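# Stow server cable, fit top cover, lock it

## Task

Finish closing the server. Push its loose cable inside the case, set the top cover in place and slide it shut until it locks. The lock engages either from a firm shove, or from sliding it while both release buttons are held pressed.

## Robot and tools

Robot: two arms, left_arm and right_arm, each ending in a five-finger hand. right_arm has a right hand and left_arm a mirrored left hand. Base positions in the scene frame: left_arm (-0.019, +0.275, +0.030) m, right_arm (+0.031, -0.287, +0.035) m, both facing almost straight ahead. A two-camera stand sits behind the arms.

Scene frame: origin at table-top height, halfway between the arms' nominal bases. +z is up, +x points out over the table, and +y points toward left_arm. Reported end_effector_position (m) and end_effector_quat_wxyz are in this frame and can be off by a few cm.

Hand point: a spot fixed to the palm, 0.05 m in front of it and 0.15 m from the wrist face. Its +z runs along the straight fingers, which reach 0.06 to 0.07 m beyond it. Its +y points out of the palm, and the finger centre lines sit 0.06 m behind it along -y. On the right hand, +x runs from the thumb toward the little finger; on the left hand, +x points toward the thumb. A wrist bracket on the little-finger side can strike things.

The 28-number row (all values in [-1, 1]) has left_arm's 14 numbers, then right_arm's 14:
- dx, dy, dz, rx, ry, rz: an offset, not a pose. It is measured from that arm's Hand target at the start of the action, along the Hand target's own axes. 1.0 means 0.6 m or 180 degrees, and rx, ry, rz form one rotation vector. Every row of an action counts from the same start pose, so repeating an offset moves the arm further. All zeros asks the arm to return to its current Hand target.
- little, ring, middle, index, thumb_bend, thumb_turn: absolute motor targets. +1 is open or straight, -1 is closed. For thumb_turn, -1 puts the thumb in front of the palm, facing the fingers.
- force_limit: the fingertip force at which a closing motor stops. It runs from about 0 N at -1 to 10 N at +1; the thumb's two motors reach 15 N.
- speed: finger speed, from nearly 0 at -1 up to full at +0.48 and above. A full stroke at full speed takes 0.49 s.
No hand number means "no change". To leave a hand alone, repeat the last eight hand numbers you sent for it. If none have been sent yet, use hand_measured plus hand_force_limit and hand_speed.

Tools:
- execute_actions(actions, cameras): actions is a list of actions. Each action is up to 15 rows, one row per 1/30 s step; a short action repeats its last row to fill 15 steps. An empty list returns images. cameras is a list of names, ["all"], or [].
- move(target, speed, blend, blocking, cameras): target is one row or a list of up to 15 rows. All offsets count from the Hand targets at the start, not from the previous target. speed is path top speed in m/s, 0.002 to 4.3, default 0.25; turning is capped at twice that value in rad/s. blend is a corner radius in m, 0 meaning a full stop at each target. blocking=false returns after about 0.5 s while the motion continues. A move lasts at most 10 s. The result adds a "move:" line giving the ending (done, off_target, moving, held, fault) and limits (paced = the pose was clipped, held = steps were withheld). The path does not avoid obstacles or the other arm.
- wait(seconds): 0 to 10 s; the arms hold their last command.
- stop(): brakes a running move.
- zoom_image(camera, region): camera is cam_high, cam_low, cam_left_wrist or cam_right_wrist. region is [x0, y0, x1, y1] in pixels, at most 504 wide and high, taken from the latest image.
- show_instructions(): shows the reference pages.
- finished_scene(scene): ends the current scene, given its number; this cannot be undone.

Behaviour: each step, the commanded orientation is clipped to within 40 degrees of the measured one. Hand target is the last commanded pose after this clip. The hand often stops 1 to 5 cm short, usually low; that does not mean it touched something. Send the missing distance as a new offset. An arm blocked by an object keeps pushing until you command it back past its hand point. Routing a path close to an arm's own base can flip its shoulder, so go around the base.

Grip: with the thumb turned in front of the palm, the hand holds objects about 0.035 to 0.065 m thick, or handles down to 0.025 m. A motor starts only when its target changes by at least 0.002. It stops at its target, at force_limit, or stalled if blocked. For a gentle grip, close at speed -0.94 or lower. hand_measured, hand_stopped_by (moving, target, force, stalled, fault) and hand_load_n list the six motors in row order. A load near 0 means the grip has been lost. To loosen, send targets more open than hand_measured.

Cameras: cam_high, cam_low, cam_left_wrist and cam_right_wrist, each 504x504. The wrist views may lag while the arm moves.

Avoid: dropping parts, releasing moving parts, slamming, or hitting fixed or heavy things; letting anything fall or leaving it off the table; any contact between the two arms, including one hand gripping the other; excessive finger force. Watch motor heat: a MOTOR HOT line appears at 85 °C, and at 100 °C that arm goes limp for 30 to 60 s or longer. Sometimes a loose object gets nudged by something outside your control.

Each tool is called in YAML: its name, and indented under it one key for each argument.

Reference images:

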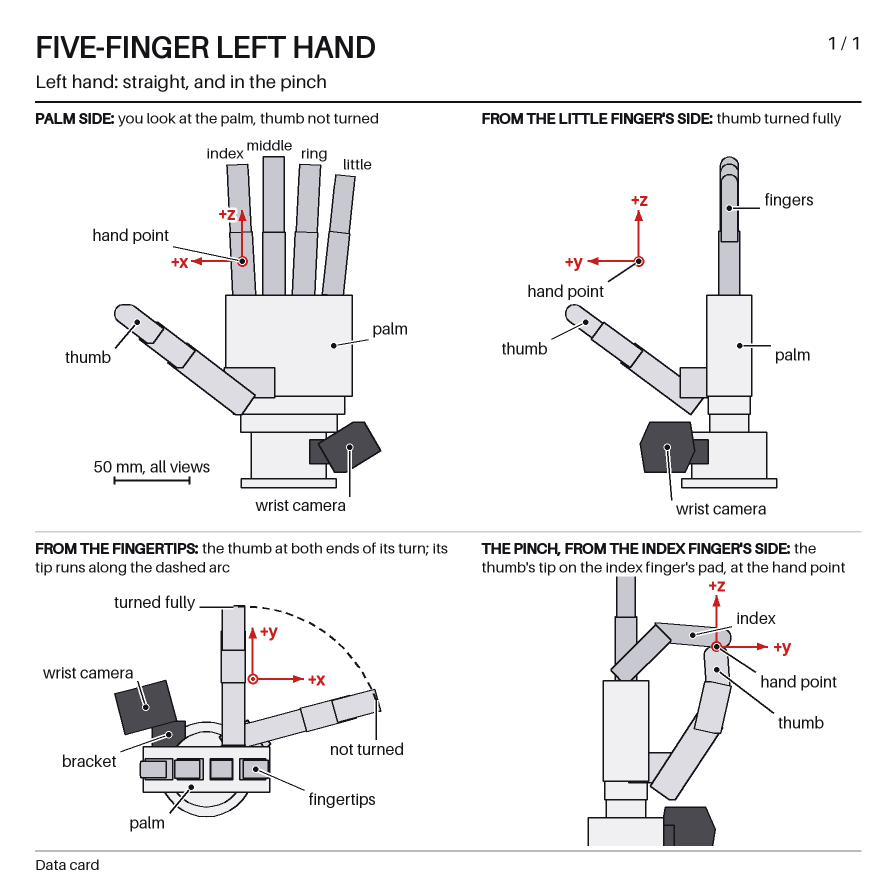

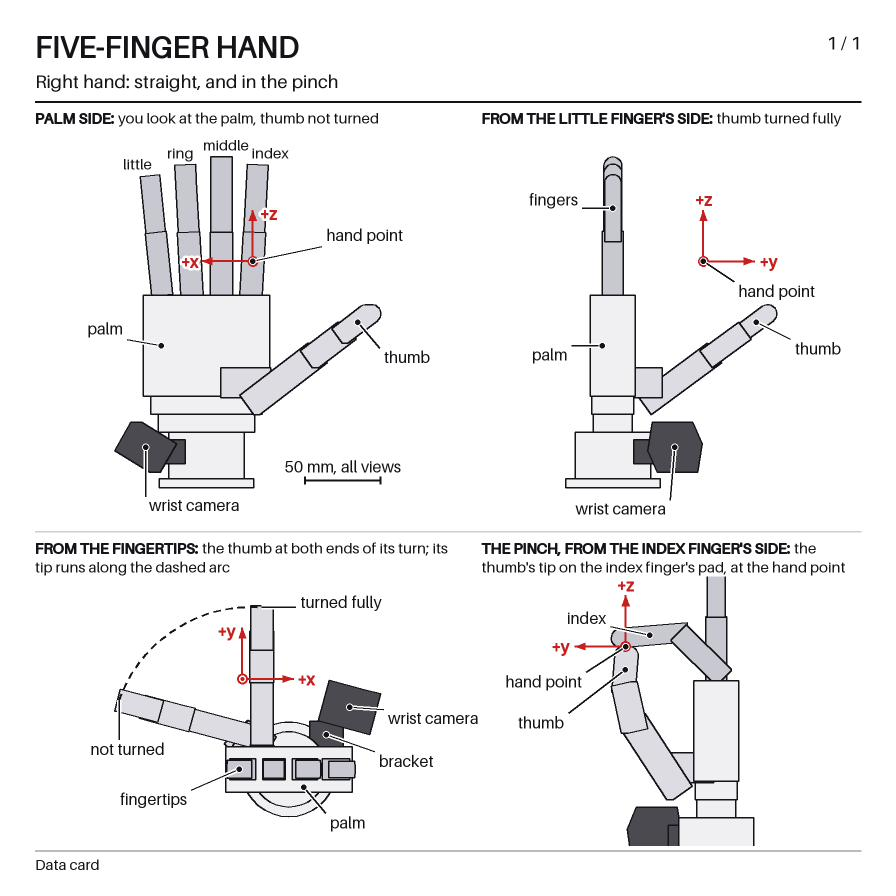

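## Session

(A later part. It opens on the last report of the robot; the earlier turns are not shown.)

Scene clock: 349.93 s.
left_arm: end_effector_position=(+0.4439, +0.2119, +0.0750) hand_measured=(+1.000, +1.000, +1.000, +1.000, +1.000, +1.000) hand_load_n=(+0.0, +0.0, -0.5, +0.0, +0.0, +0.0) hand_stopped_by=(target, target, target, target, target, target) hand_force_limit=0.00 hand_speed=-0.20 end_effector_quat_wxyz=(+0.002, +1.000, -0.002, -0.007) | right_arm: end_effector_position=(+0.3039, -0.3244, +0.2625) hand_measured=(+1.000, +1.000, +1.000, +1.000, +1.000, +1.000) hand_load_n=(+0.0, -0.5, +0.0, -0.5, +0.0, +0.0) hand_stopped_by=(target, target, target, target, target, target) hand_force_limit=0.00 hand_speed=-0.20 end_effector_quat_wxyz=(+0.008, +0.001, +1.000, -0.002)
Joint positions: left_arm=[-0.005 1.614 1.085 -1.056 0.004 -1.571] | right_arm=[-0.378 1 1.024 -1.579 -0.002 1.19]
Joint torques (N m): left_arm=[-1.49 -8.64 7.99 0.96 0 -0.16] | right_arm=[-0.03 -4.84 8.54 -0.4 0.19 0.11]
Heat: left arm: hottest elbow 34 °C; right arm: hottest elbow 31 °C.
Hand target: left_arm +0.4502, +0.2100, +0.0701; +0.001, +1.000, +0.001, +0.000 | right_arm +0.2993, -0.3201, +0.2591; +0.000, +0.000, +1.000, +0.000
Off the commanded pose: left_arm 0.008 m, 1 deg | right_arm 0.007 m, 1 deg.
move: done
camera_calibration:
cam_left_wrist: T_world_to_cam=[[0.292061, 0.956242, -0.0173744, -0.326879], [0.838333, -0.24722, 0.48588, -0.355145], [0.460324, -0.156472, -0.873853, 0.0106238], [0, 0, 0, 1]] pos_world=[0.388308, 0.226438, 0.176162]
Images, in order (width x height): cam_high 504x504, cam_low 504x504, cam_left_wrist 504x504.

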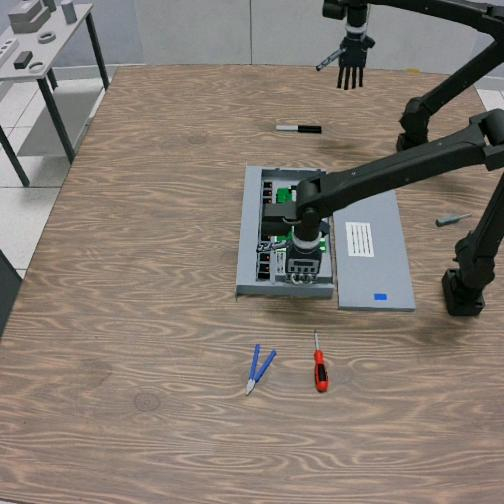

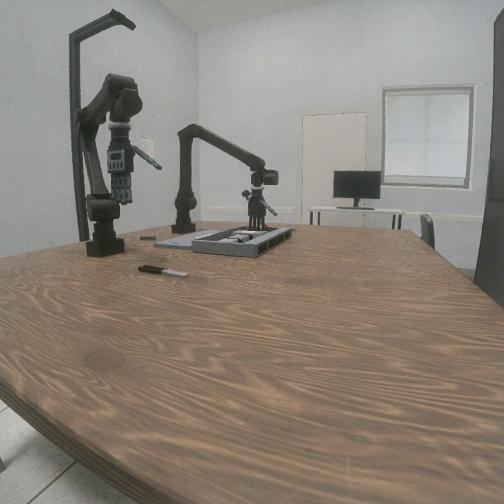

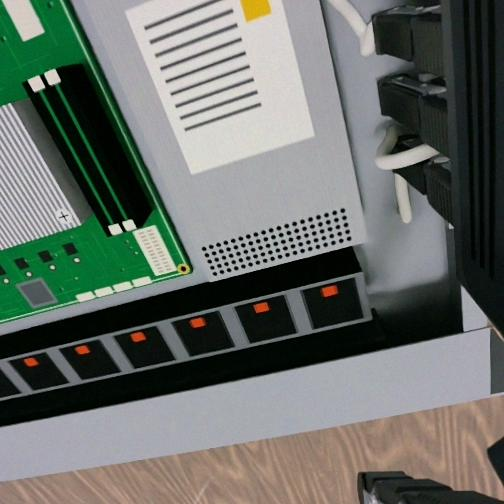

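Good. Lift and look.

move:
  target:
    - [0,0,-0.12,0,0,0,1,1,1,1,1,1,0,-0.2,0,0,0,0,0,0,1,1,1,1,1,1,0,-0.2]
    - [-0.15,-0.03,-0.25,0,0,0,1,1,1,1,1,1,0,-0.2,0,0,0,0,0,0,1,1,1,1,1,1,0,-0.2]
  speed: [0.1,0.2]
  cameras: ["cam_low","cam_high","cam_left_wrist"]

zoom_image:
  camera: "cam_high"
  region: [230, 220, 350, 320]

zoom_image:
  camera: "cam_left_wrist"
  region: [200, 50, 454, 300]

zoom_image:
  camera: "cam_low"
  region: [220, 205, 310, 265]

Scene clock: 355.93 s.
left_arm: end_effector_position=(+0.3638, +0.2254, +0.2193) hand_measured=(+1.000, +1.000, +1.000, +1.000, +1.000, +1.000) hand_load_n=(+0.0, +0.0, +0.0, +0.0, +0.0, +0.0) hand_stopped_by=(target, target, target, target, target, target) hand_force_limit=0.00 hand_speed=-0.20 end_effector_quat_wxyz=(+0.002, +1.000, +0.003, +0.004) | right_arm: end_effector_position=(+0.3039, -0.3244, +0.2625) hand_measured=(+1.000, +1.000, +1.000, +1.000, +1.000, +1.000) hand_load_n=(+0.0, +0.0, +0.0, +0.0, +0.0, +0.0) hand_stopped_by=(target, target, target, target, target, target) hand_force_limit=0.00 hand_speed=-0.20 end_effector_quat_wxyz=(+0.008, +0.001, +1.000, -0.002)
Joint positions: left_arm=[0.031 1.261 1.117 -1.419 0.003 -1.545] | right_arm=[-0.378 1 1.024 -1.579 -0.002 1.19]
Joint torques (N m): left_arm=[-0.56 -6.01 9.16 -0.51 -0.01 0.09] | right_arm=[-0.03 -4.78 8.54 -0.4 0.19 0.12]
Heat: left arm: hottest elbow 34 °C; right arm: hottest elbow 31 °C.
Hand target: left_arm +0.3602, +0.2282, +0.2200; +0.001, +1.000, +0.001, +0.000 | right_arm +0.2993, -0.3201, +0.2591; +0.000, +0.000, +1.000, +0.000
Off the commanded pose: left_arm 0.005 m, 1 deg | right_arm 0.007 m, 1 deg.
move: done
camera_calibration:
cam_left_wrist: T_world_to_cam=[[0.282067, 0.959335, -0.0106885, -0.312356], [0.830297, -0.238515, 0.503705, -0.357725], [0.480672, -0.150953, -0.86381, 0.164973], [0, 0, 0, 1]] pos_world=[0.305825, 0.239235, 0.319355]
Images, in order (width x height): cam_high 504x504, cam_low 504x504, cam_left_wrist 504x504.

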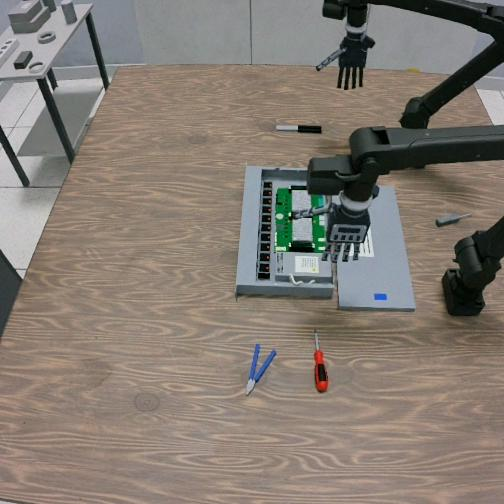

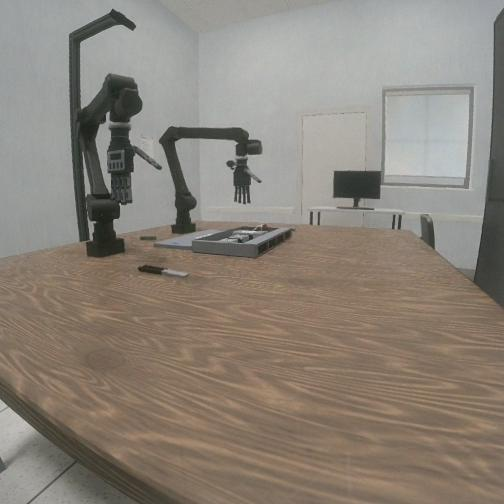

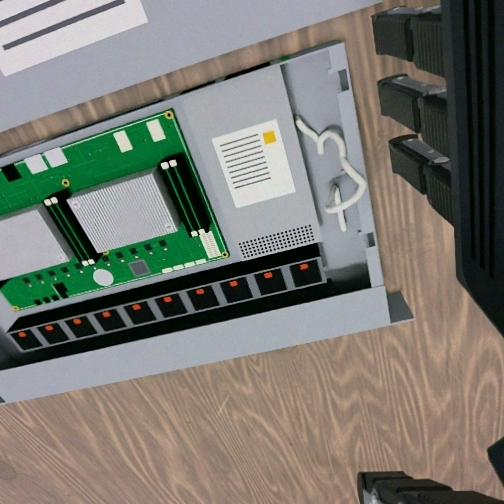

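Scaled by 4.200 from the camera's 504x504 image, which has a finer 720x720 frame.

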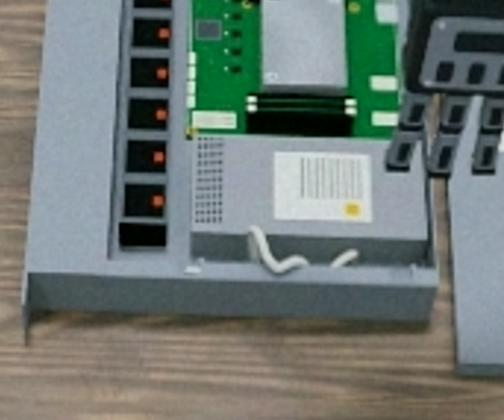

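Scaled by 1.984 from the camera's 504x504 image, which has a finer 720x720 frame.

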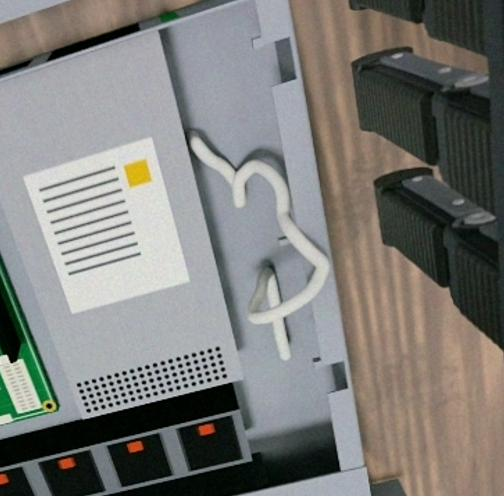

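Scaled by 5.600 from the camera's 504x504 image, which has a finer 720x720 frame.

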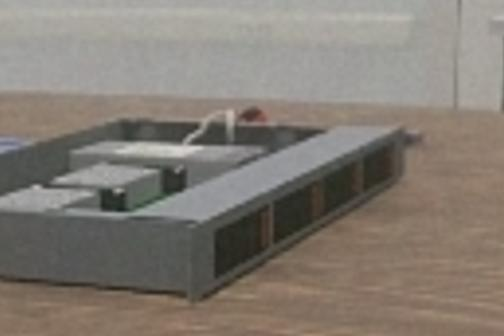

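move:
  target:
    - [0.14,-0.0947,0.1167,0,0,0,1,1,1,1,1,1,0,-0.2,0,0,0,0,0,0,1,1,1,1,1,1,0,-0.2]
    - [0.14,-0.0947,0.17,0,0,0,1,1,1,1,1,1,0,-0.2,0,0,0,0,0,0,1,1,1,1,1,1,0,-0.2]
    - [0.14,0.0287,0.17,0,0,0,1,1,1,1,1,1,0,-0.2,0,0,0,0,0,0,1,1,1,1,1,1,0,-0.2]
  speed: [0.2,0.1,0.1]
  cameras: ["cam_high"]

zoom_image:
  camera: "cam_high"
  region: [230, 220, 350, 320]

Scene clock: 365.07 s.
left_arm: end_effector_position=(+0.4396, +0.2131, +0.1148) hand_measured=(+1.000, +1.000, +1.000, +1.000, +1.000, +1.000) hand_load_n=(+0.0, +0.0, +0.0, +0.0, +0.0, +0.0) hand_stopped_by=(target, target, target, target, target, target) hand_force_limit=0.00 hand_speed=-0.20 end_effector_quat_wxyz=(+0.000, +1.000, -0.003, -0.010) | right_arm: end_effector_position=(+0.3039, -0.3244, +0.2625) hand_measured=(+1.000, +1.000, +1.000, +1.000, +1.000, +1.000) hand_load_n=(+0.0, +0.0, +0.0, +0.0, +0.0, +0.0) hand_stopped_by=(target, target, target, target, target, target) hand_force_limit=0.00 hand_speed=-0.20 end_effector_quat_wxyz=(+0.008, +0.001, +1.000, -0.002)
Joint positions: left_arm=[-0.004 1.558 1.136 -1.169 0.001 -1.568] | right_arm=[-0.378 1 1.024 -1.579 -0.002 1.19]
Joint torques (N m): left_arm=[-1.49 -9.7 8.49 0.46 0.1 -0.18] | right_arm=[-0.09 -4.78 8.53 -0.4 0.19 0.12]
Heat: left arm: hottest elbow 35 °C; right arm: hottest elbow 31 °C.
Hand target: left_arm +0.4443, +0.2109, +0.1182; +0.000, +1.000, +0.001, +0.000 | right_arm +0.2993, -0.3201, +0.2591; +0.000, +0.000, +1.000, +0.000
Off the commanded pose: left_arm 0.006 m, 1 deg | right_arm 0.007 m, 1 deg.
move: done
Images, in order (width x height): cam_high 504x504.

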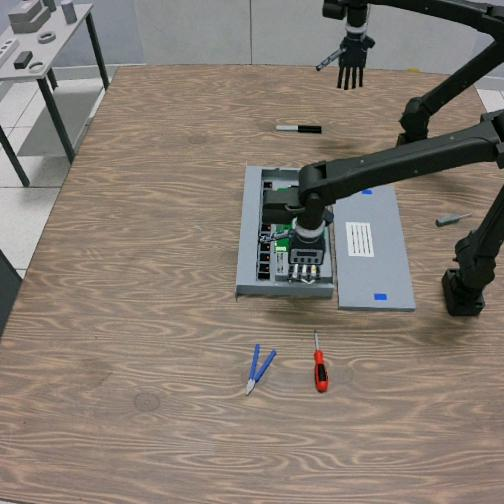

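Scaled by 4.200 from the camera's 504x504 image, which has a finer 720x720 frame.

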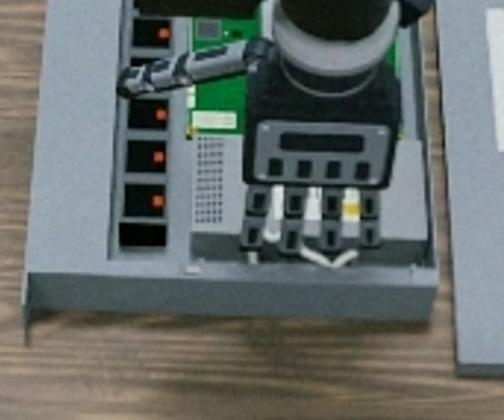

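move:
  target:
    - [0,0.005,0,0,0,0,1,1,1,1,1,1,0,-0.2,0,0,0,0,0,0,1,1,1,1,1,1,0,-0.2]
    - [0,0.005,0.075,0,0,0,1,1,1,1,1,1,0,-0.2,0,0,0,0,0,0,1,1,1,1,1,1,0,-0.2]
    - [0,0.005,-0.05,0,0,0,1,1,1,1,1,1,0,-0.2,0,0,0,0,0,0,1,1,1,1,1,1,0,-0.2]
    - [-0.15,0,-0.17,0,0,0,1,1,1,1,1,1,0,-0.2,0,0,0,0,0,0,1,1,1,1,1,1,0,-0.2]
  speed: [0.1,0.08,0.1,0.2]
  cameras: ["cam_low","cam_high","cam_left_wrist"]

zoom_image:
  camera: "cam_high"
  region: [230, 220, 350, 320]

zoom_image:
  camera: "cam_left_wrist"
  region: [200, 50, 454, 300]

zoom_image:
  camera: "cam_low"
  region: [220, 205, 310, 265]

Scene clock: 375.37 s.
left_arm: end_effector_position=(+0.3572, +0.2122, +0.2194) hand_measured=(+1.000, +1.000, +1.000, +1.000, +1.000, +1.000) hand_load_n=(+0.0, +0.0, +0.0, +0.0, +0.0, -0.5) hand_stopped_by=(target, target, target, target, target, target) hand_force_limit=0.00 hand_speed=-0.20 end_effector_quat_wxyz=(+0.000, +1.000, -0.001, +0.004) | right_arm: end_effector_position=(+0.3039, -0.3244, +0.2625) hand_measured=(+1.000, +1.000, +1.000, +1.000, +1.000, +1.000) hand_load_n=(+0.0, +0.0, +0.0, +0.0, +0.0, +0.0) hand_stopped_by=(target, target, target, target, target, target) hand_force_limit=0.00 hand_speed=-0.20 end_effector_quat_wxyz=(+0.008, +0.001, +1.000, -0.002)
Joint positions: left_arm=[-0.008 1.244 1.103 -1.421 0 -1.576] | right_arm=[-0.378 1 1.024 -1.579 -0.002 1.19]
Joint torques (N m): left_arm=[-1.26 -5.95 9.16 -0.53 0.12 -0.12] | right_arm=[-0.09 -4.84 8.54 -0.39 0.19 0.11]
Heat: left arm: hottest elbow 34 °C; right arm: hottest elbow 31 °C.
Hand target: left_arm +0.3543, +0.2109, +0.2202; +0.000, +1.000, +0.001, +0.000 | right_arm +0.2993, -0.3201, +0.2591; +0.000, +0.000, +1.000, +0.000
Off the commanded pose: left_arm 0.003 m, 1 deg | right_arm 0.007 m, 1 deg.
move: done
camera_calibration:
cam_left_wrist: T_world_to_cam=[[0.290482, 0.956852, -0.00739464, -0.301069], [0.827835, -0.247425, 0.503458, -0.352655], [0.479905, -0.152367, -0.863988, 0.166827], [0, 0, 0, 1]] pos_world=[0.299334, 0.226242, 0.319457]
Images, in order (width x height): cam_high 504x504, cam_low 504x504, cam_left_wrist 504x504.

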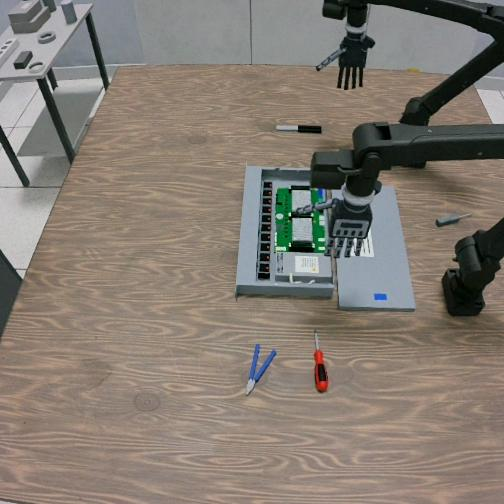

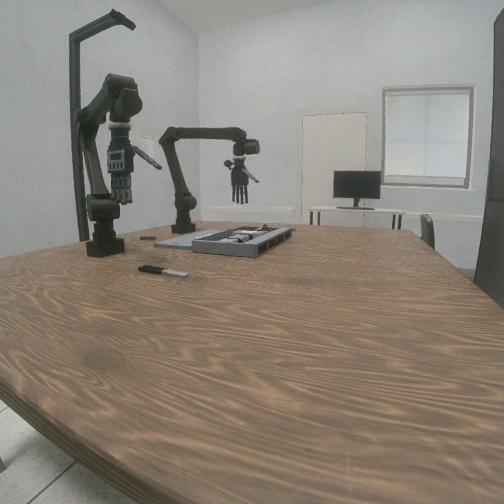

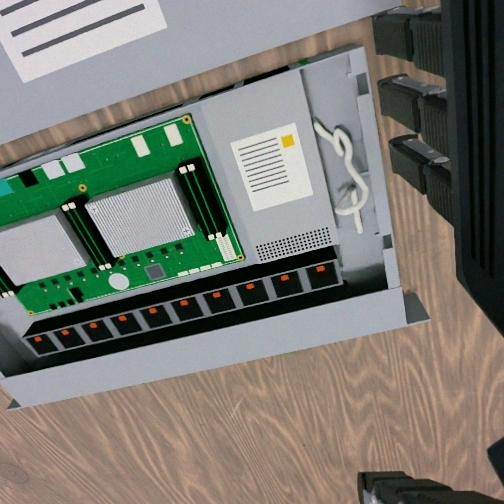

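Scaled by 4.200 from the camera's 504x504 image, which has a finer 720x720 frame.

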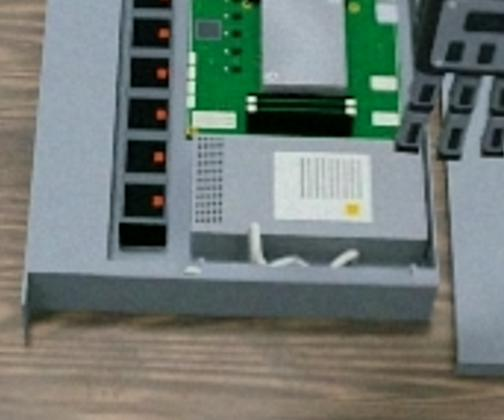

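Scaled by 1.984 from the camera's 504x504 image, which has a finer 720x720 frame.

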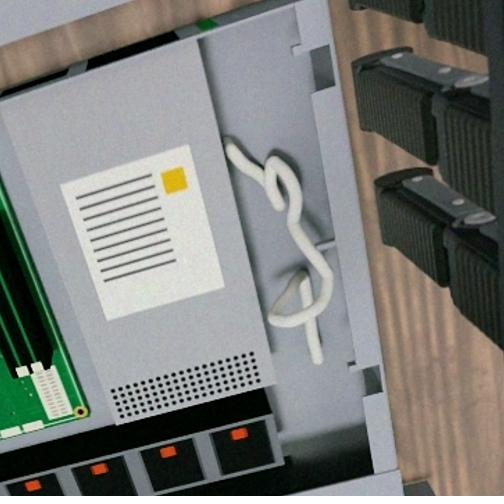

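Scaled by 5.600 from the camera's 504x504 image, which has a finer 720x720 frame.

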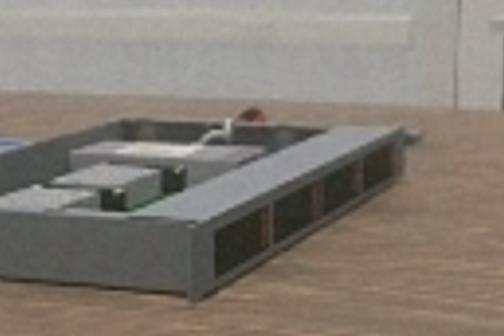

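move:
  target: [-0.1688,-0.1985,0.1337,0,0,0,1,1,1,1,1,1,0,-0.2,0.0772,0.3585,0.1985,0,0,0,1,1,1,1,1,1,0,-0.2]
  speed: 0.2
  cameras: ["all"]

zoom_image:
  camera: "cam_high"
  region: [310, 120, 430, 320]

Scene clock: 410.63 s.
left_arm: end_effector_position=(+0.2504, +0.3271, +0.1375) hand_measured=(+1.000, +1.000, +1.000, +1.000, +1.000, +1.000) hand_load_n=(+0.0, +0.0, +0.0, +0.0, +0.0, +0.0) hand_stopped_by=(target, target, target, target, target, target) hand_force_limit=0.00 hand_speed=-0.20 end_effector_quat_wxyz=(+0.004, +1.000, +0.003, -0.011) | right_arm: end_effector_position=(+0.2539, -0.1065, +0.1445) hand_measured=(+1.000, +1.000, +1.000, +1.000, +1.000, +1.000) hand_load_n=(+0.0, +0.0, +0.0, -0.5, -0.5, +0.0) hand_stopped_by=(target, target, target, target, target, target) hand_force_limit=0.00 hand_speed=-0.20 end_effector_quat_wxyz=(-0.002, -0.010, +1.000, +0.007)
Joint positions: left_arm=[0.439 1.09 0.765 -1.268 -0.002 -1.138] | right_arm=[0.551 0.953 0.683 -1.296 -0.014 2.099]
Joint torques (N m): left_arm=[-0.67 -3.9 8.75 0.44 0.16 0.06] | right_arm=[-0.21 -2.84 8.53 0.4 0.19 0.11]
Heat: left arm: hottest elbow 34 °C; right arm: hottest elbow 31 °C.
Hand target: left_arm +0.2529, +0.3298, +0.1398; +0.000, +1.000, +0.001, +0.000 | right_arm +0.2533, -0.1049, +0.1399; +0.000, +0.000, +1.000, +0.000
Off the commanded pose: left_arm 0.004 m, 1 deg | right_arm 0.005 m, 1 deg.
joint sent to its limit (right arm) — joint 6 (wrist roll), upper limit. The joint targets still meet the commanded pose.
move: done
camera_calibration:
cam_left_wrist: T_world_to_cam=[[0.281688, 0.959222, -0.0233331, -0.376871], [0.844558, -0.236328, 0.480491, -0.199219], [0.455383, -0.155055, -0.876689, 0.173531], [0, 0, 0, 1]] pos_world=[0.195389, 0.341329, 0.239062]
cam_right_wrist: T_world_to_cam=[[-0.194742, 0.980732, 0.0155142, 0.158821], [0.850449, 0.160949, 0.50083, -0.271507], [0.488683, 0.110727, -0.865406, 0.127415], [0, 0, 0, 1]] pos_world=[0.199567, -0.126171, 0.243781]

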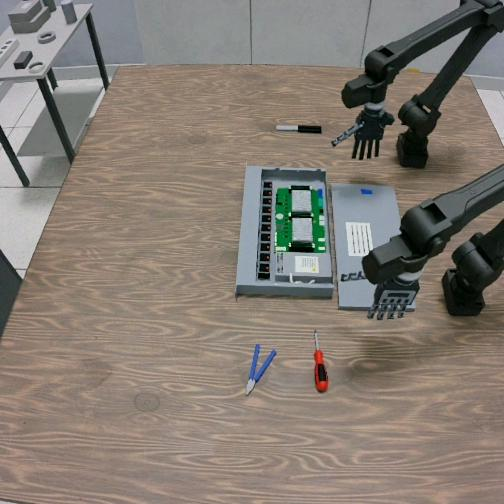

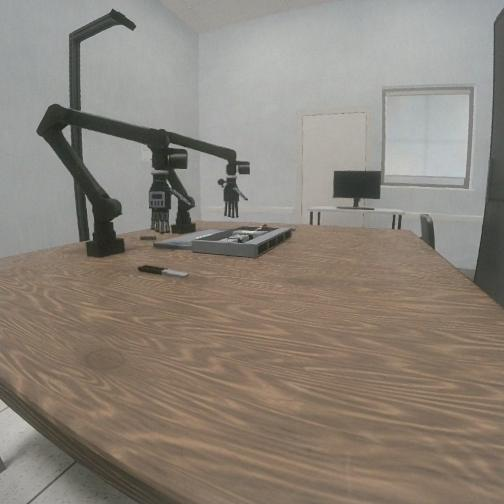

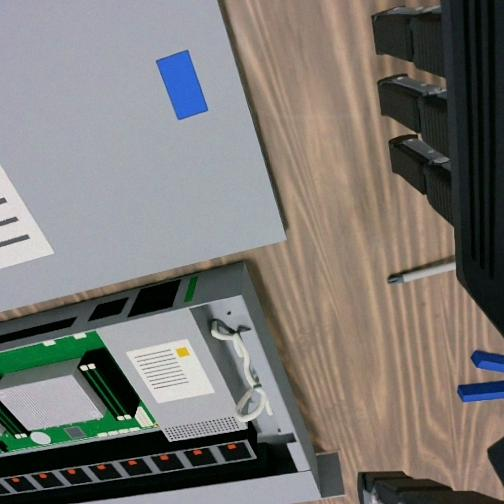

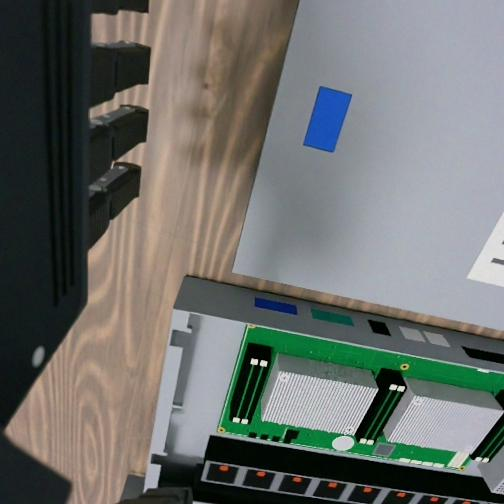

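Scaled by 2.520 from the camera's 504x504 image, which has a finer 720x720 frame.

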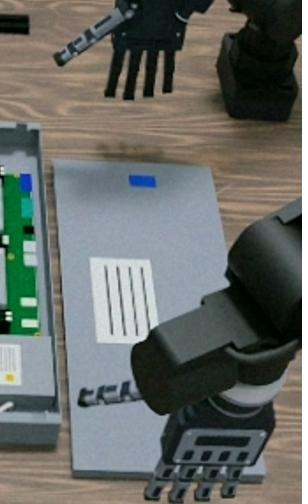

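zoom_image:
  camera: "cam_left_wrist"
  region: [180, 220, 380, 504]

zoom_image:
  camera: "cam_right_wrist"
  region: [130, 230, 370, 504]

Scaled by 1.775 from the camera's 504x504 image, which has a finer 720x720 frame.

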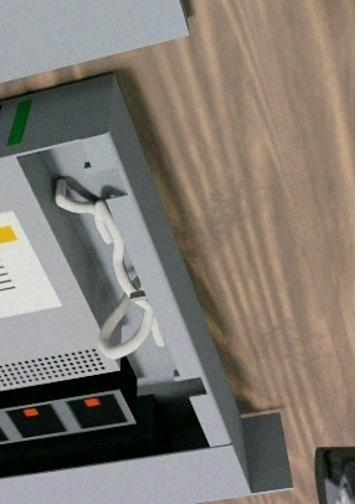

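Scaled by 1.839 from the camera's 504x504 image, which has a finer 720x720 frame.

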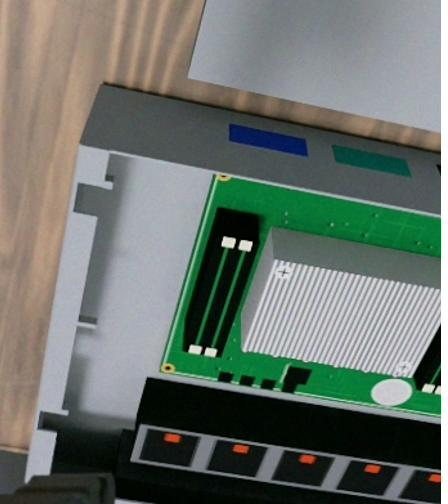

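move:
  target:
    - [0,0,0.11,0,0,0,1,1,1,1,1,1,0,-0.2,0,-0.06,0,0,0,0,1,1,1,1,1,1,0,-0.2]
    - [0,0.075,0.11,0,0,0,1,1,1,1,1,1,0,-0.2,0,-0.125,0,0,0,0,1,1,1,1,1,1,0,-0.2]
  speed: [0.12,0.08]
  cameras: ["cam_high","cam_left_wrist"]

Scene clock: 444.33 s.
left_arm: end_effector_position=(+0.2518, +0.2860, +0.0721) hand_measured=(+1.000, +1.000, +1.000, +1.000, +1.000, +1.000) hand_load_n=(+0.0, +0.0, +0.0, +0.0, +0.0, +0.0) hand_stopped_by=(target, target, target, target, target, target) hand_force_limit=0.00 hand_speed=-0.20 end_effector_quat_wxyz=(+0.002, +1.000, -0.002, -0.003) | right_arm: end_effector_position=(+0.2587, -0.1760, +0.1434) hand_measured=(+1.000, +1.000, +1.000, +1.000, +1.000, +1.000) hand_load_n=(+0.0, +0.0, +0.0, +0.0, -0.5, +0.0) hand_stopped_by=(target, target, target, target, target, target) hand_force_limit=0.00 hand_speed=-0.20 end_effector_quat_wxyz=(+0.007, +0.001, +1.000, +0.001)
Joint positions: left_arm=[0.291 1.131 0.604 -1.052 0.002 -1.276] | right_arm=[0.262 0.864 0.634 -1.328 0.001 1.831]
Joint torques (N m): left_arm=[-1.61 -3.66 7.97 -0.1 0.03 -0.15] | right_arm=[-2.02 -2.9 8.28 -0.39 0.09 -0.07]
Heat: left arm: hottest elbow 35 °C; right arm: hottest elbow 31 °C.
Hand target: left_arm +0.2528, +0.2847, +0.0738; +0.001, +1.000, +0.001, +0.000 | right_arm +0.2533, -0.1800, +0.1400; +0.000, +0.001, +1.000, -0.001
Off the commanded pose: left_arm 0.002 m, 1 deg | right_arm 0.008 m, 1 deg.
move: done
camera_calibration:
cam_left_wrist: T_world_to_cam=[[0.291403, 0.956462, -0.0162384, -0.341589], [0.835015, -0.246047, 0.492149, -0.174351], [0.466727, -0.156973, -0.870359, 0.106506], [0, 0, 0, 1]] pos_world=[0.195416, 0.300537, 0.172959]
Images, in order (width x height): cam_high 504x504, cam_left_wrist 504x504.

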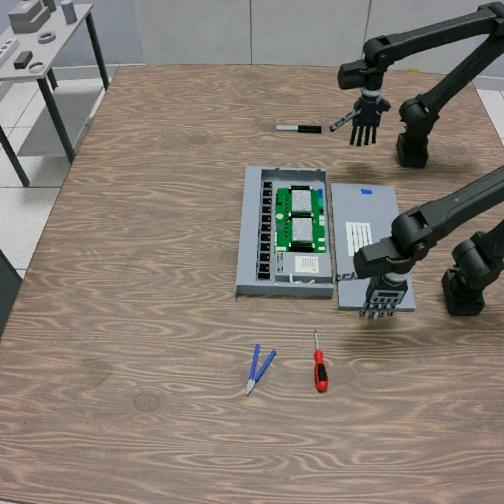

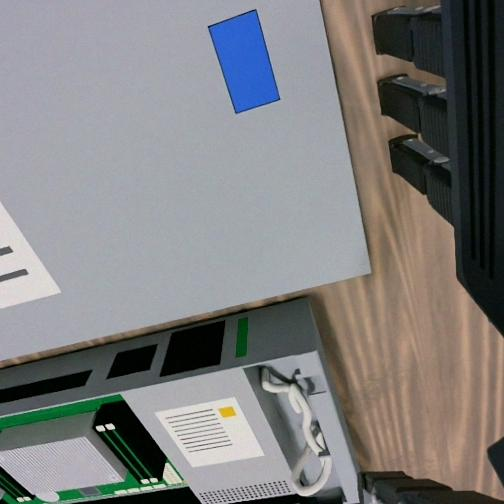

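move:
  target: [0,0.185,0,0,0,0,1,1,1,1,1,1,0,-0.2,0,-0.02,0,0,0,0,1,1,1,1,1,1,0,-0.2]
  speed: 0.06
  cameras: ["cam_high","cam_left_wrist","cam_right_wrist"]

Scene clock: 448.93 s.
left_arm: end_effector_position=(+0.2529, +0.1821, +0.0710) hand_measured=(+1.000, +1.000, +1.000, +1.000, +1.000, +1.000) hand_load_n=(+0.0, +0.5, +0.0, +0.0, +0.0, +0.0) hand_stopped_by=(target, target, target, target, target, target) hand_force_limit=0.00 hand_speed=-0.20 end_effector_quat_wxyz=(-0.008, +1.000, +0.001, +0.002) | right_arm: end_effector_position=(+0.2603, -0.1880, +0.1450) hand_measured=(+1.000, +1.000, +1.000, +1.000, +1.000, +1.000) hand_load_n=(+0.0, +0.0, +0.0, +0.0, +0.0, +0.0) hand_stopped_by=(target, target, target, target, target, target) hand_force_limit=0.00 hand_speed=-0.20 end_effector_quat_wxyz=(+0.008, +0.000, +1.000, +0.001)
Joint positions: left_arm=[-0.15 1.099 0.582 -1.052 -0.017 -1.722] | right_arm=[0.203 0.855 0.634 -1.333 0.001 1.77]
Joint torques (N m): left_arm=[-2.26 -2.55 8.84 -0.31 0.8 -0.23] | right_arm=[-2.02 -2.9 7.94 -0.38 0.08 -0.09]
Heat: left arm: hottest elbow 34 °C; right arm: hottest elbow 31 °C.
Hand target: left_arm +0.2530, +0.1737, +0.0740; +0.000, +1.000, +0.001, +0.000 | right_arm +0.2532, -0.1919, +0.1399; +0.000, +0.000, +1.000, -0.001
Off the commanded pose: left_arm 0.009 m, 1 deg | right_arm 0.010 m, 1 deg.
move: done
camera_calibration:
cam_left_wrist: T_world_to_cam=[[0.285689, 0.958293, 0.00750144, -0.243056], [0.831051, -0.251638, 0.496016, -0.198546], [0.477216, -0.135472, -0.868281, 0.0819662], [0, 0, 0, 1]] pos_world=[0.195324, 0.194061, 0.171475]
cam_right_wrist: T_world_to_cam=[[-0.175661, 0.984451, 0.000266032, 0.237836], [0.843412, 0.150355, 0.515799, -0.266316], [0.507739, 0.0908301, -0.856709, 0.123816], [0, 0, 0, 1]] pos_world=[0.203527, -0.205342, 0.243376]
Images, in order (width x height): cam_high 504x504, cam_left_wrist 504x504, cam_right_wrist 504x504.

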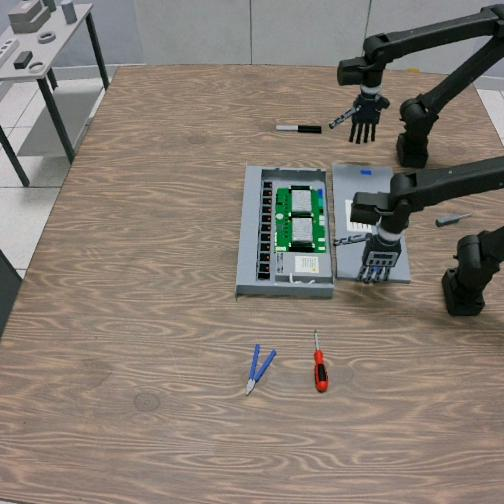

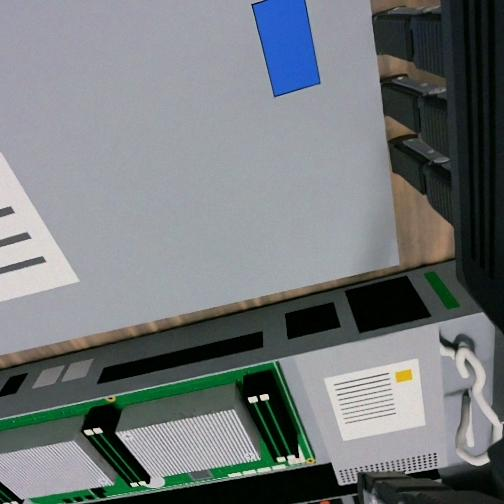

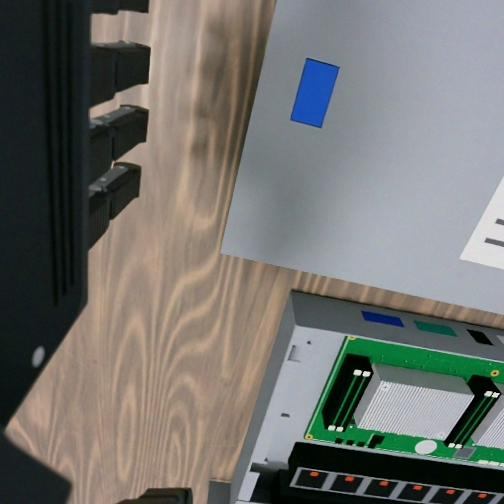

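move:
  target:
    - [0,0,0,0,0,0,1,1,1,1,1,1,0,-0.2,0.01,0,0.12,0,0,0,1,1,1,1,1,1,0,-0.2]
    - [0,0,0,0,0,0,1,1,1,1,1,1,0,-0.2,0.01,0.075,0.12,0,0,0,1,1,1,1,1,1,0,-0.2]
  speed: [0.12,0.06]
  cameras: ["cam_high","cam_left_wrist","cam_right_wrist"]

Scene clock: 457.80 s.
left_arm: end_effector_position=(+0.2528, +0.1821, +0.0710) hand_measured=(+1.000, +1.000, +1.000, +1.000, +1.000, +1.000) hand_load_n=(+0.0, +0.5, +0.0, +0.0, +0.0, +0.0) hand_stopped_by=(target, target, target, target, target, target) hand_force_limit=0.00 hand_speed=-0.20 end_effector_quat_wxyz=(-0.008, +1.000, +0.002, +0.002) | right_arm: end_effector_position=(+0.2430, -0.1741, +0.0692) hand_measured=(+1.000, +1.000, +1.000, +1.000, +1.000, +1.000) hand_load_n=(+0.0, +0.0, +2.0, +0.0, +0.0, +0.0) hand_stopped_by=(target, target, target, target, target, target) hand_force_limit=0.00 hand_speed=-0.20 end_effector_quat_wxyz=(+0.001, +0.017, +0.999, -0.038)
Joint positions: left_arm=[-0.15 1.099 0.582 -1.052 -0.017 -1.723] | right_arm=[0.376 0.935 0.475 -1.138 0.071 1.977]
Joint torques (N m): left_arm=[-2.2 -2.49 8.8 -0.32 0.8 -0.23] | right_arm=[1.85 -0.44 8.88 1.96 -2.5 0.04]
Heat: left arm: hottest elbow 34 °C; right arm: hottest elbow 32 °C.
Hand target: left_arm +0.2530, +0.1737, +0.0740; +0.001, +1.000, +0.001, +0.000 | right_arm +0.2471, -0.1470, +0.0679; +0.000, +0.000, +1.000, +0.000
Off the commanded pose: left_arm 0.009 m, 1 deg | right_arm 0.027 m, 5 deg.
move: off_target (right_arm)
camera_calibration:
cam_left_wrist: T_world_to_cam=[[0.284963, 0.95851, 0.00744331, -0.242945], [0.831424, -0.25103, 0.495701, -0.198682], [0.477002, -0.135068, -0.868462, 0.0819612], [0, 0, 0, 1]] pos_world=[0.195323, 0.194061, 0.171475]
cam_right_wrist: T_world_to_cam=[[-0.143057, 0.986895, -0.0746463, 0.218806], [0.856489, 0.161242, 0.490335, -0.214345], [0.495945, 0.00621236, -0.868331, 0.0551813], [0, 0, 0, 1]] pos_world=[0.187519, -0.181721, 0.16935]
Images, in order (width x height): cam_high 504x504, cam_left_wrist 504x504, cam_right_wrist 504x504.

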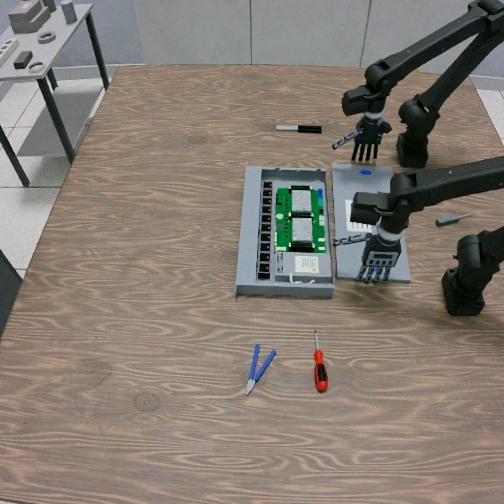

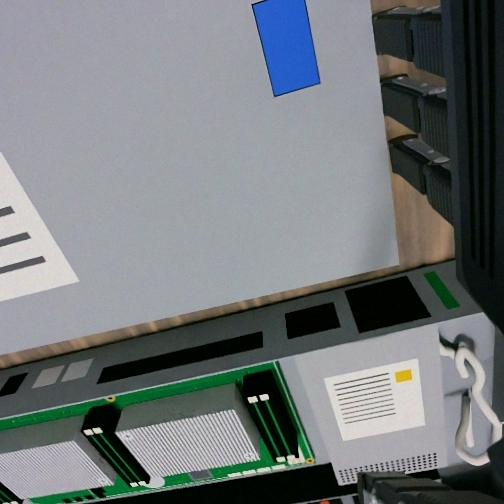

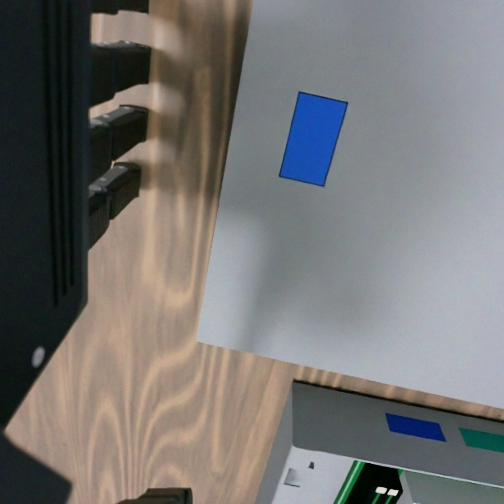

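move:
  target:
    - [0,0,0,0,0,0,1,1,1,1,1,1,0,-0.2,0,-0.04,-0.03,0,0,0,1,1,1,1,1,1,0,-0.2]
    - [0,0,0,0,0,0,1,1,1,1,1,1,0,-0.2,0,-0.04,-0.012,0,0,0,1,1,1,1,1,1,0,-0.2]
    - [0,0,0,0,0,0,1,1,1,1,1,1,0,-0.2,0,0.01,-0.012,0,0,0,1,1,1,1,1,1,0,-0.2]
  speed: [0.1,0.06,0.06]
  cameras: ["cam_high","cam_right_wrist"]

Scene clock: 465.47 s.
left_arm: end_effector_position=(+0.2528, +0.1821, +0.0710) hand_measured=(+1.000, +1.000, +1.000, +1.000, +1.000, +1.000) hand_load_n=(+0.0, +0.5, +0.0, +0.0, -0.5, +0.0) hand_stopped_by=(target, target, target, target, target, target) hand_force_limit=0.00 hand_speed=-0.20 end_effector_quat_wxyz=(-0.008, +1.000, +0.002, +0.002) | right_arm: end_effector_position=(+0.2396, -0.1653, +0.0708) hand_measured=(+1.000, +1.000, +1.000, +1.000, +1.000, +1.000) hand_load_n=(+0.0, +0.0, +2.0, +0.0, +0.0, +0.0) hand_stopped_by=(target, target, target, target, target, target) hand_force_limit=0.00 hand_speed=-0.20 end_effector_quat_wxyz=(-0.004, +0.015, +0.999, -0.032)
Joint positions: left_arm=[-0.15 1.099 0.582 -1.052 -0.017 -1.723] | right_arm=[0.408 0.937 0.48 -1.146 0.055 2.006]
Joint torques (N m): left_arm=[-2.2 -2.43 8.8 -0.29 0.81 -0.23] | right_arm=[1.55 -0.79 10 1.46 -1.93 0]
Heat: left arm: hottest elbow 34 °C; right arm: hottest elbow 32 °C.
Hand target: left_arm +0.2530, +0.1737, +0.0740; +0.001, +1.000, +0.001, +0.000 | right_arm +0.2473, -0.1410, +0.0751; +0.000, +0.000, +1.000, -0.001
Off the commanded pose: left_arm 0.009 m, 1 deg | right_arm 0.026 m, 4 deg.
move: off_target (right_arm)
camera_calibration:
cam_right_wrist: T_world_to_cam=[[-0.147081, 0.987236, -0.0610982, 0.209887], [0.860043, 0.158153, 0.485092, -0.214629], [0.488563, 0.0188007, -0.872326, 0.0624862], [0, 0, 0, 1]] pos_world=[0.184932, -0.174439, 0.171447]
Images, in order (width x height): cam_high 504x504, cam_right_wrist 504x504.

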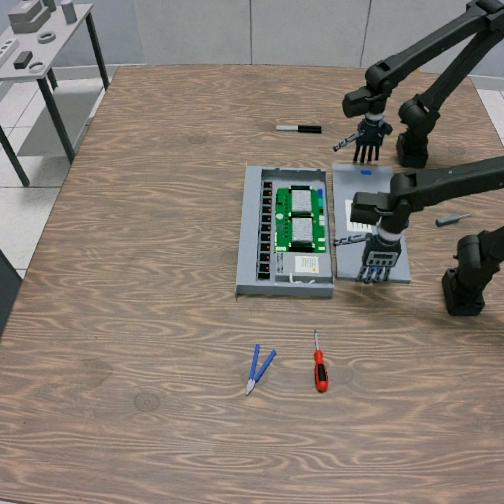

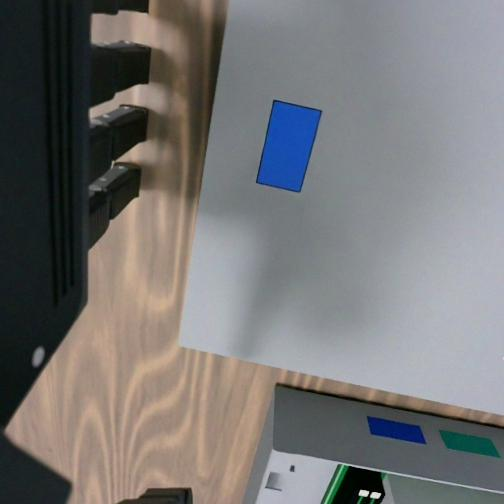

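move:
  target: [0,0,0,0,0,0,1,1,1,1,1,1,0,-0.2,0,-0.02,-0.025,0,0,0,1,1,1,1,1,1,0,-0.2]
  speed: 0.1

Scene clock: 471.23 s.
left_arm: end_effector_position=(+0.2528, +0.1821, +0.0710) hand_measured=(+1.000, +1.000, +1.000, +1.000, +1.000, +1.000) hand_load_n=(+0.0, +0.5, +0.0, +0.0, +0.0, +0.0) hand_stopped_by=(target, target, target, target, target, target) hand_force_limit=0.00 hand_speed=-0.20 end_effector_quat_wxyz=(-0.008, +1.000, +0.002, +0.002) | right_arm: end_effector_position=(+0.2353, -0.1574, +0.0746) hand_measured=(+1.000, +1.000, +1.000, +1.000, +1.000, +1.000) hand_load_n=(+0.0, +0.0, +0.0, +0.0, +0.0, +0.0) hand_stopped_by=(target, target, target, target, target, target) hand_force_limit=0.00 hand_speed=-0.20 end_effector_quat_wxyz=(-0.012, +0.002, +1.000, -0.009)
Joint positions: left_arm=[-0.15 1.099 0.582 -1.052 -0.017 -1.723] | right_arm=[0.399 0.931 0.482 -1.152 0.007 1.969]
Joint torques (N m): left_arm=[-2.2 -2.55 8.79 -0.31 0.8 -0.24] | right_arm=[-1.79 -2.9 11.45 -0.57 -0.14 -0.09]
Heat: left arm: hottest elbow 34 °C; right arm: hottest elbow 32 °C.
Hand target: left_arm +0.2530, +0.1737, +0.0740; +0.001, +1.000, +0.001, +0.000 | right_arm +0.2472, -0.1530, +0.0901; +0.000, +0.000, +1.000, -0.001
Off the commanded pose: left_arm 0.009 m, 1 deg | right_arm 0.020 m, 2 deg.
move: off_target (right_arm)

move:
  target: [0,0,0,0,0,0,1,1,1,1,1,1,0,-0.2,-0.025,0.02,-0.01,0,0,0,1,1,1,1,1,1,0,-0.2]
  speed: 0.06
  cameras: ["cam_right_wrist","cam_low"]

zoom_image:
  camera: "cam_low"
  region: [100, 170, 300, 280]

Scene clock: 476.80 s.
left_arm: end_effector_position=(+0.2528, +0.1821, +0.0710) hand_measured=(+1.000, +1.000, +1.000, +1.000, +1.000, +1.000) hand_load_n=(+0.0, +0.5, +0.0, +0.0, +0.0, +0.0) hand_stopped_by=(target, target, target, target, target, target) hand_force_limit=0.00 hand_speed=-0.20 end_effector_quat_wxyz=(-0.008, +1.000, +0.002, +0.002) | right_arm: end_effector_position=(+0.2442, -0.1518, +0.0787) hand_measured=(+1.000, +1.000, +1.000, +1.000, +1.000, +1.000) hand_load_n=(+0.0, +0.0, +0.0, +0.0, +0.0, +0.0) hand_stopped_by=(target, target, target, target, target, target) hand_force_limit=0.00 hand_speed=-0.20 end_effector_quat_wxyz=(-0.017, +0.000, +1.000, -0.009)
Joint positions: left_arm=[-0.15 1.099 0.582 -1.052 -0.017 -1.723] | right_arm=[0.403 0.971 0.516 -1.153 0.003 1.97]
Joint torques (N m): left_arm=[-2.2 -2.49 8.83 -0.31 0.81 -0.22] | right_arm=[-0.09 -2.08 12.59 -0.21 -0.04 0.11]
Motor temperatures (°C): left_arm=[28 28 33 25 28 22] | right_arm=[26 27 32 25 28 26]
Heat: left arm: hottest elbow 33 °C; right arm: hottest elbow 32 °C.
Hand target: left_arm +0.2530, +0.1737, +0.0740; +0.001, +1.000, +0.001, +0.000 | right_arm +0.2621, -0.1410, +0.0961; +0.000, +0.000, +1.000, -0.001
Off the commanded pose: left_arm 0.009 m, 1 deg | right_arm 0.027 m, 2 deg.
move: off_target (right_arm)
camera_calibration:
cam_right_wrist: T_world_to_cam=[[-0.175902, 0.984346, -0.0110492, 0.200252], [0.868226, 0.160422, 0.469519, -0.224904], [0.463942, 0.0729963, -0.882853, 0.0819177], [0, 0, 0, 1]] pos_world=[0.192487, -0.167017, 0.180131]
Images, in order (width x height): cam_low 504x504, cam_right_wrist 504x504.

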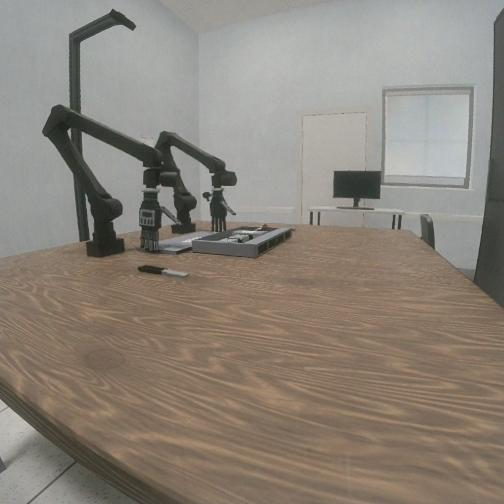

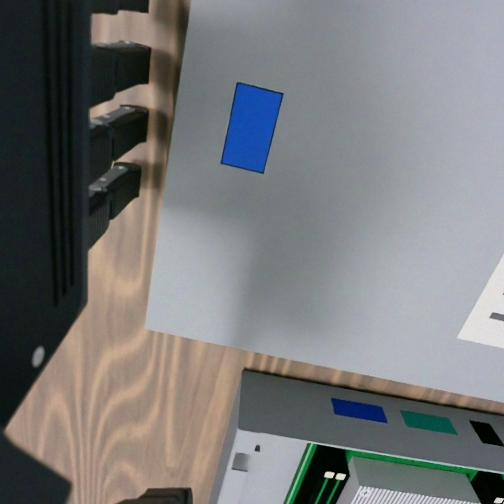

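Scaled by 2.520 from the camera's 504x504 image, which has a finer 720x720 frame.

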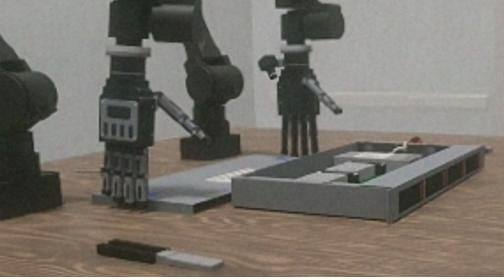

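move:
  target: [0,0.031,0,0,0,0,1,1,1,1,1,1,0,-0.2,0,0.035,0,0,0,0,1,1,1,1,1,1,0,-0.2]
  speed: 0.04
  cameras: ["cam_right_wrist","cam_left_wrist"]

Scene clock: 482.07 s.
left_arm: end_effector_position=(+0.2521, +0.1748, +0.0694) hand_measured=(+1.000, +1.000, +1.000, +1.000, +1.000, +1.000) hand_load_n=(+0.0, +1.5, +0.5, +0.0, +0.0, +0.0) hand_stopped_by=(target, target, target, target, target, target) hand_force_limit=0.00 hand_speed=-0.20 end_effector_quat_wxyz=(-0.024, +1.000, +0.006, +0.005) | right_arm: end_effector_position=(+0.2423, -0.1427, +0.0753) hand_measured=(+1.000, +1.000, +1.000, +1.000, +1.000, +1.000) hand_load_n=(+0.0, +0.0, +0.5, +0.5, +0.0, +0.0) hand_stopped_by=(target, target, target, target, target, target) hand_force_limit=0.00 hand_speed=-0.20 end_effector_quat_wxyz=(-0.020, +0.009, +0.999, -0.024)
Joint positions: left_arm=[-0.206 1.1 0.582 -1.053 -0.048 -1.788] | right_arm=[0.474 0.998 0.526 -1.156 0.024 2.059]
Joint torques (N m): left_arm=[-3.31 -1.73 9.58 -0.17 2.02 -0.33] | right_arm=[0.97 -2.43 13.15 0.31 -0.84 0.07]
Heat: left arm: hottest elbow 33 °C; right arm: hottest elbow 33 °C.
Hand target: left_arm +0.2531, +0.1550, +0.0740; +0.001, +1.000, +0.001, +0.000 | right_arm +0.2622, -0.1199, +0.0961; +0.000, +0.000, +1.000, +0.000
Off the commanded pose: left_arm 0.020 m, 3 deg | right_arm 0.037 m, 4 deg.
move: off_target (left_arm, right_arm)
camera_calibration:
cam_left_wrist: T_world_to_cam=[[0.276368, 0.960294, 0.0381673, -0.236063], [0.830668, -0.258658, 0.493038, -0.19731], [0.483334, -0.104555, -0.86917, 0.0730708], [0, 0, 0, 1]] pos_world=[0.193822, 0.183294, 0.169802]
cam_right_wrist: T_world_to_cam=[[-0.159418, 0.98639, -0.0402671, 0.189578], [0.87385, 0.159973, 0.459123, -0.223806], [0.459316, 0.0380053, -0.88746, 0.0755766], [0, 0, 0, 1]] pos_world=[0.191082, -0.154067, 0.17746]
Images, in order (width x height): cam_left_wrist 504x504, cam_right_wrist 504x504.

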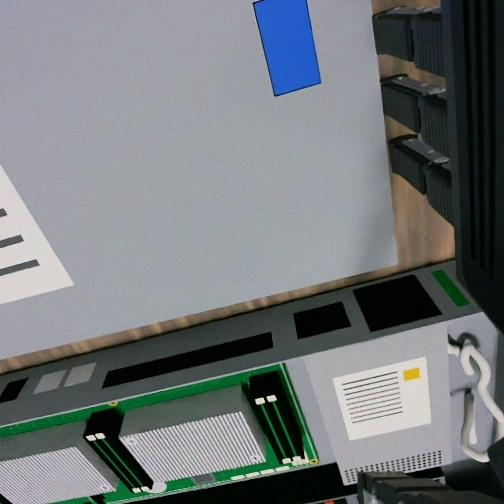

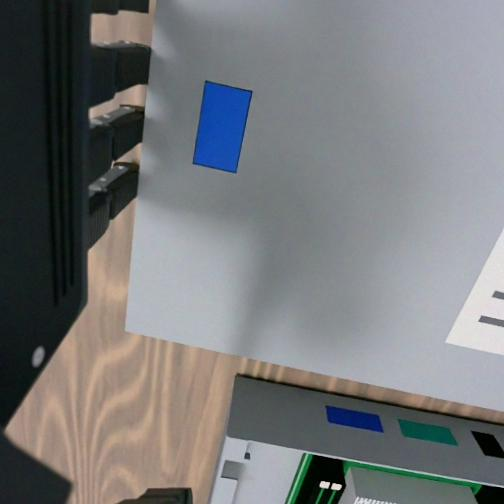

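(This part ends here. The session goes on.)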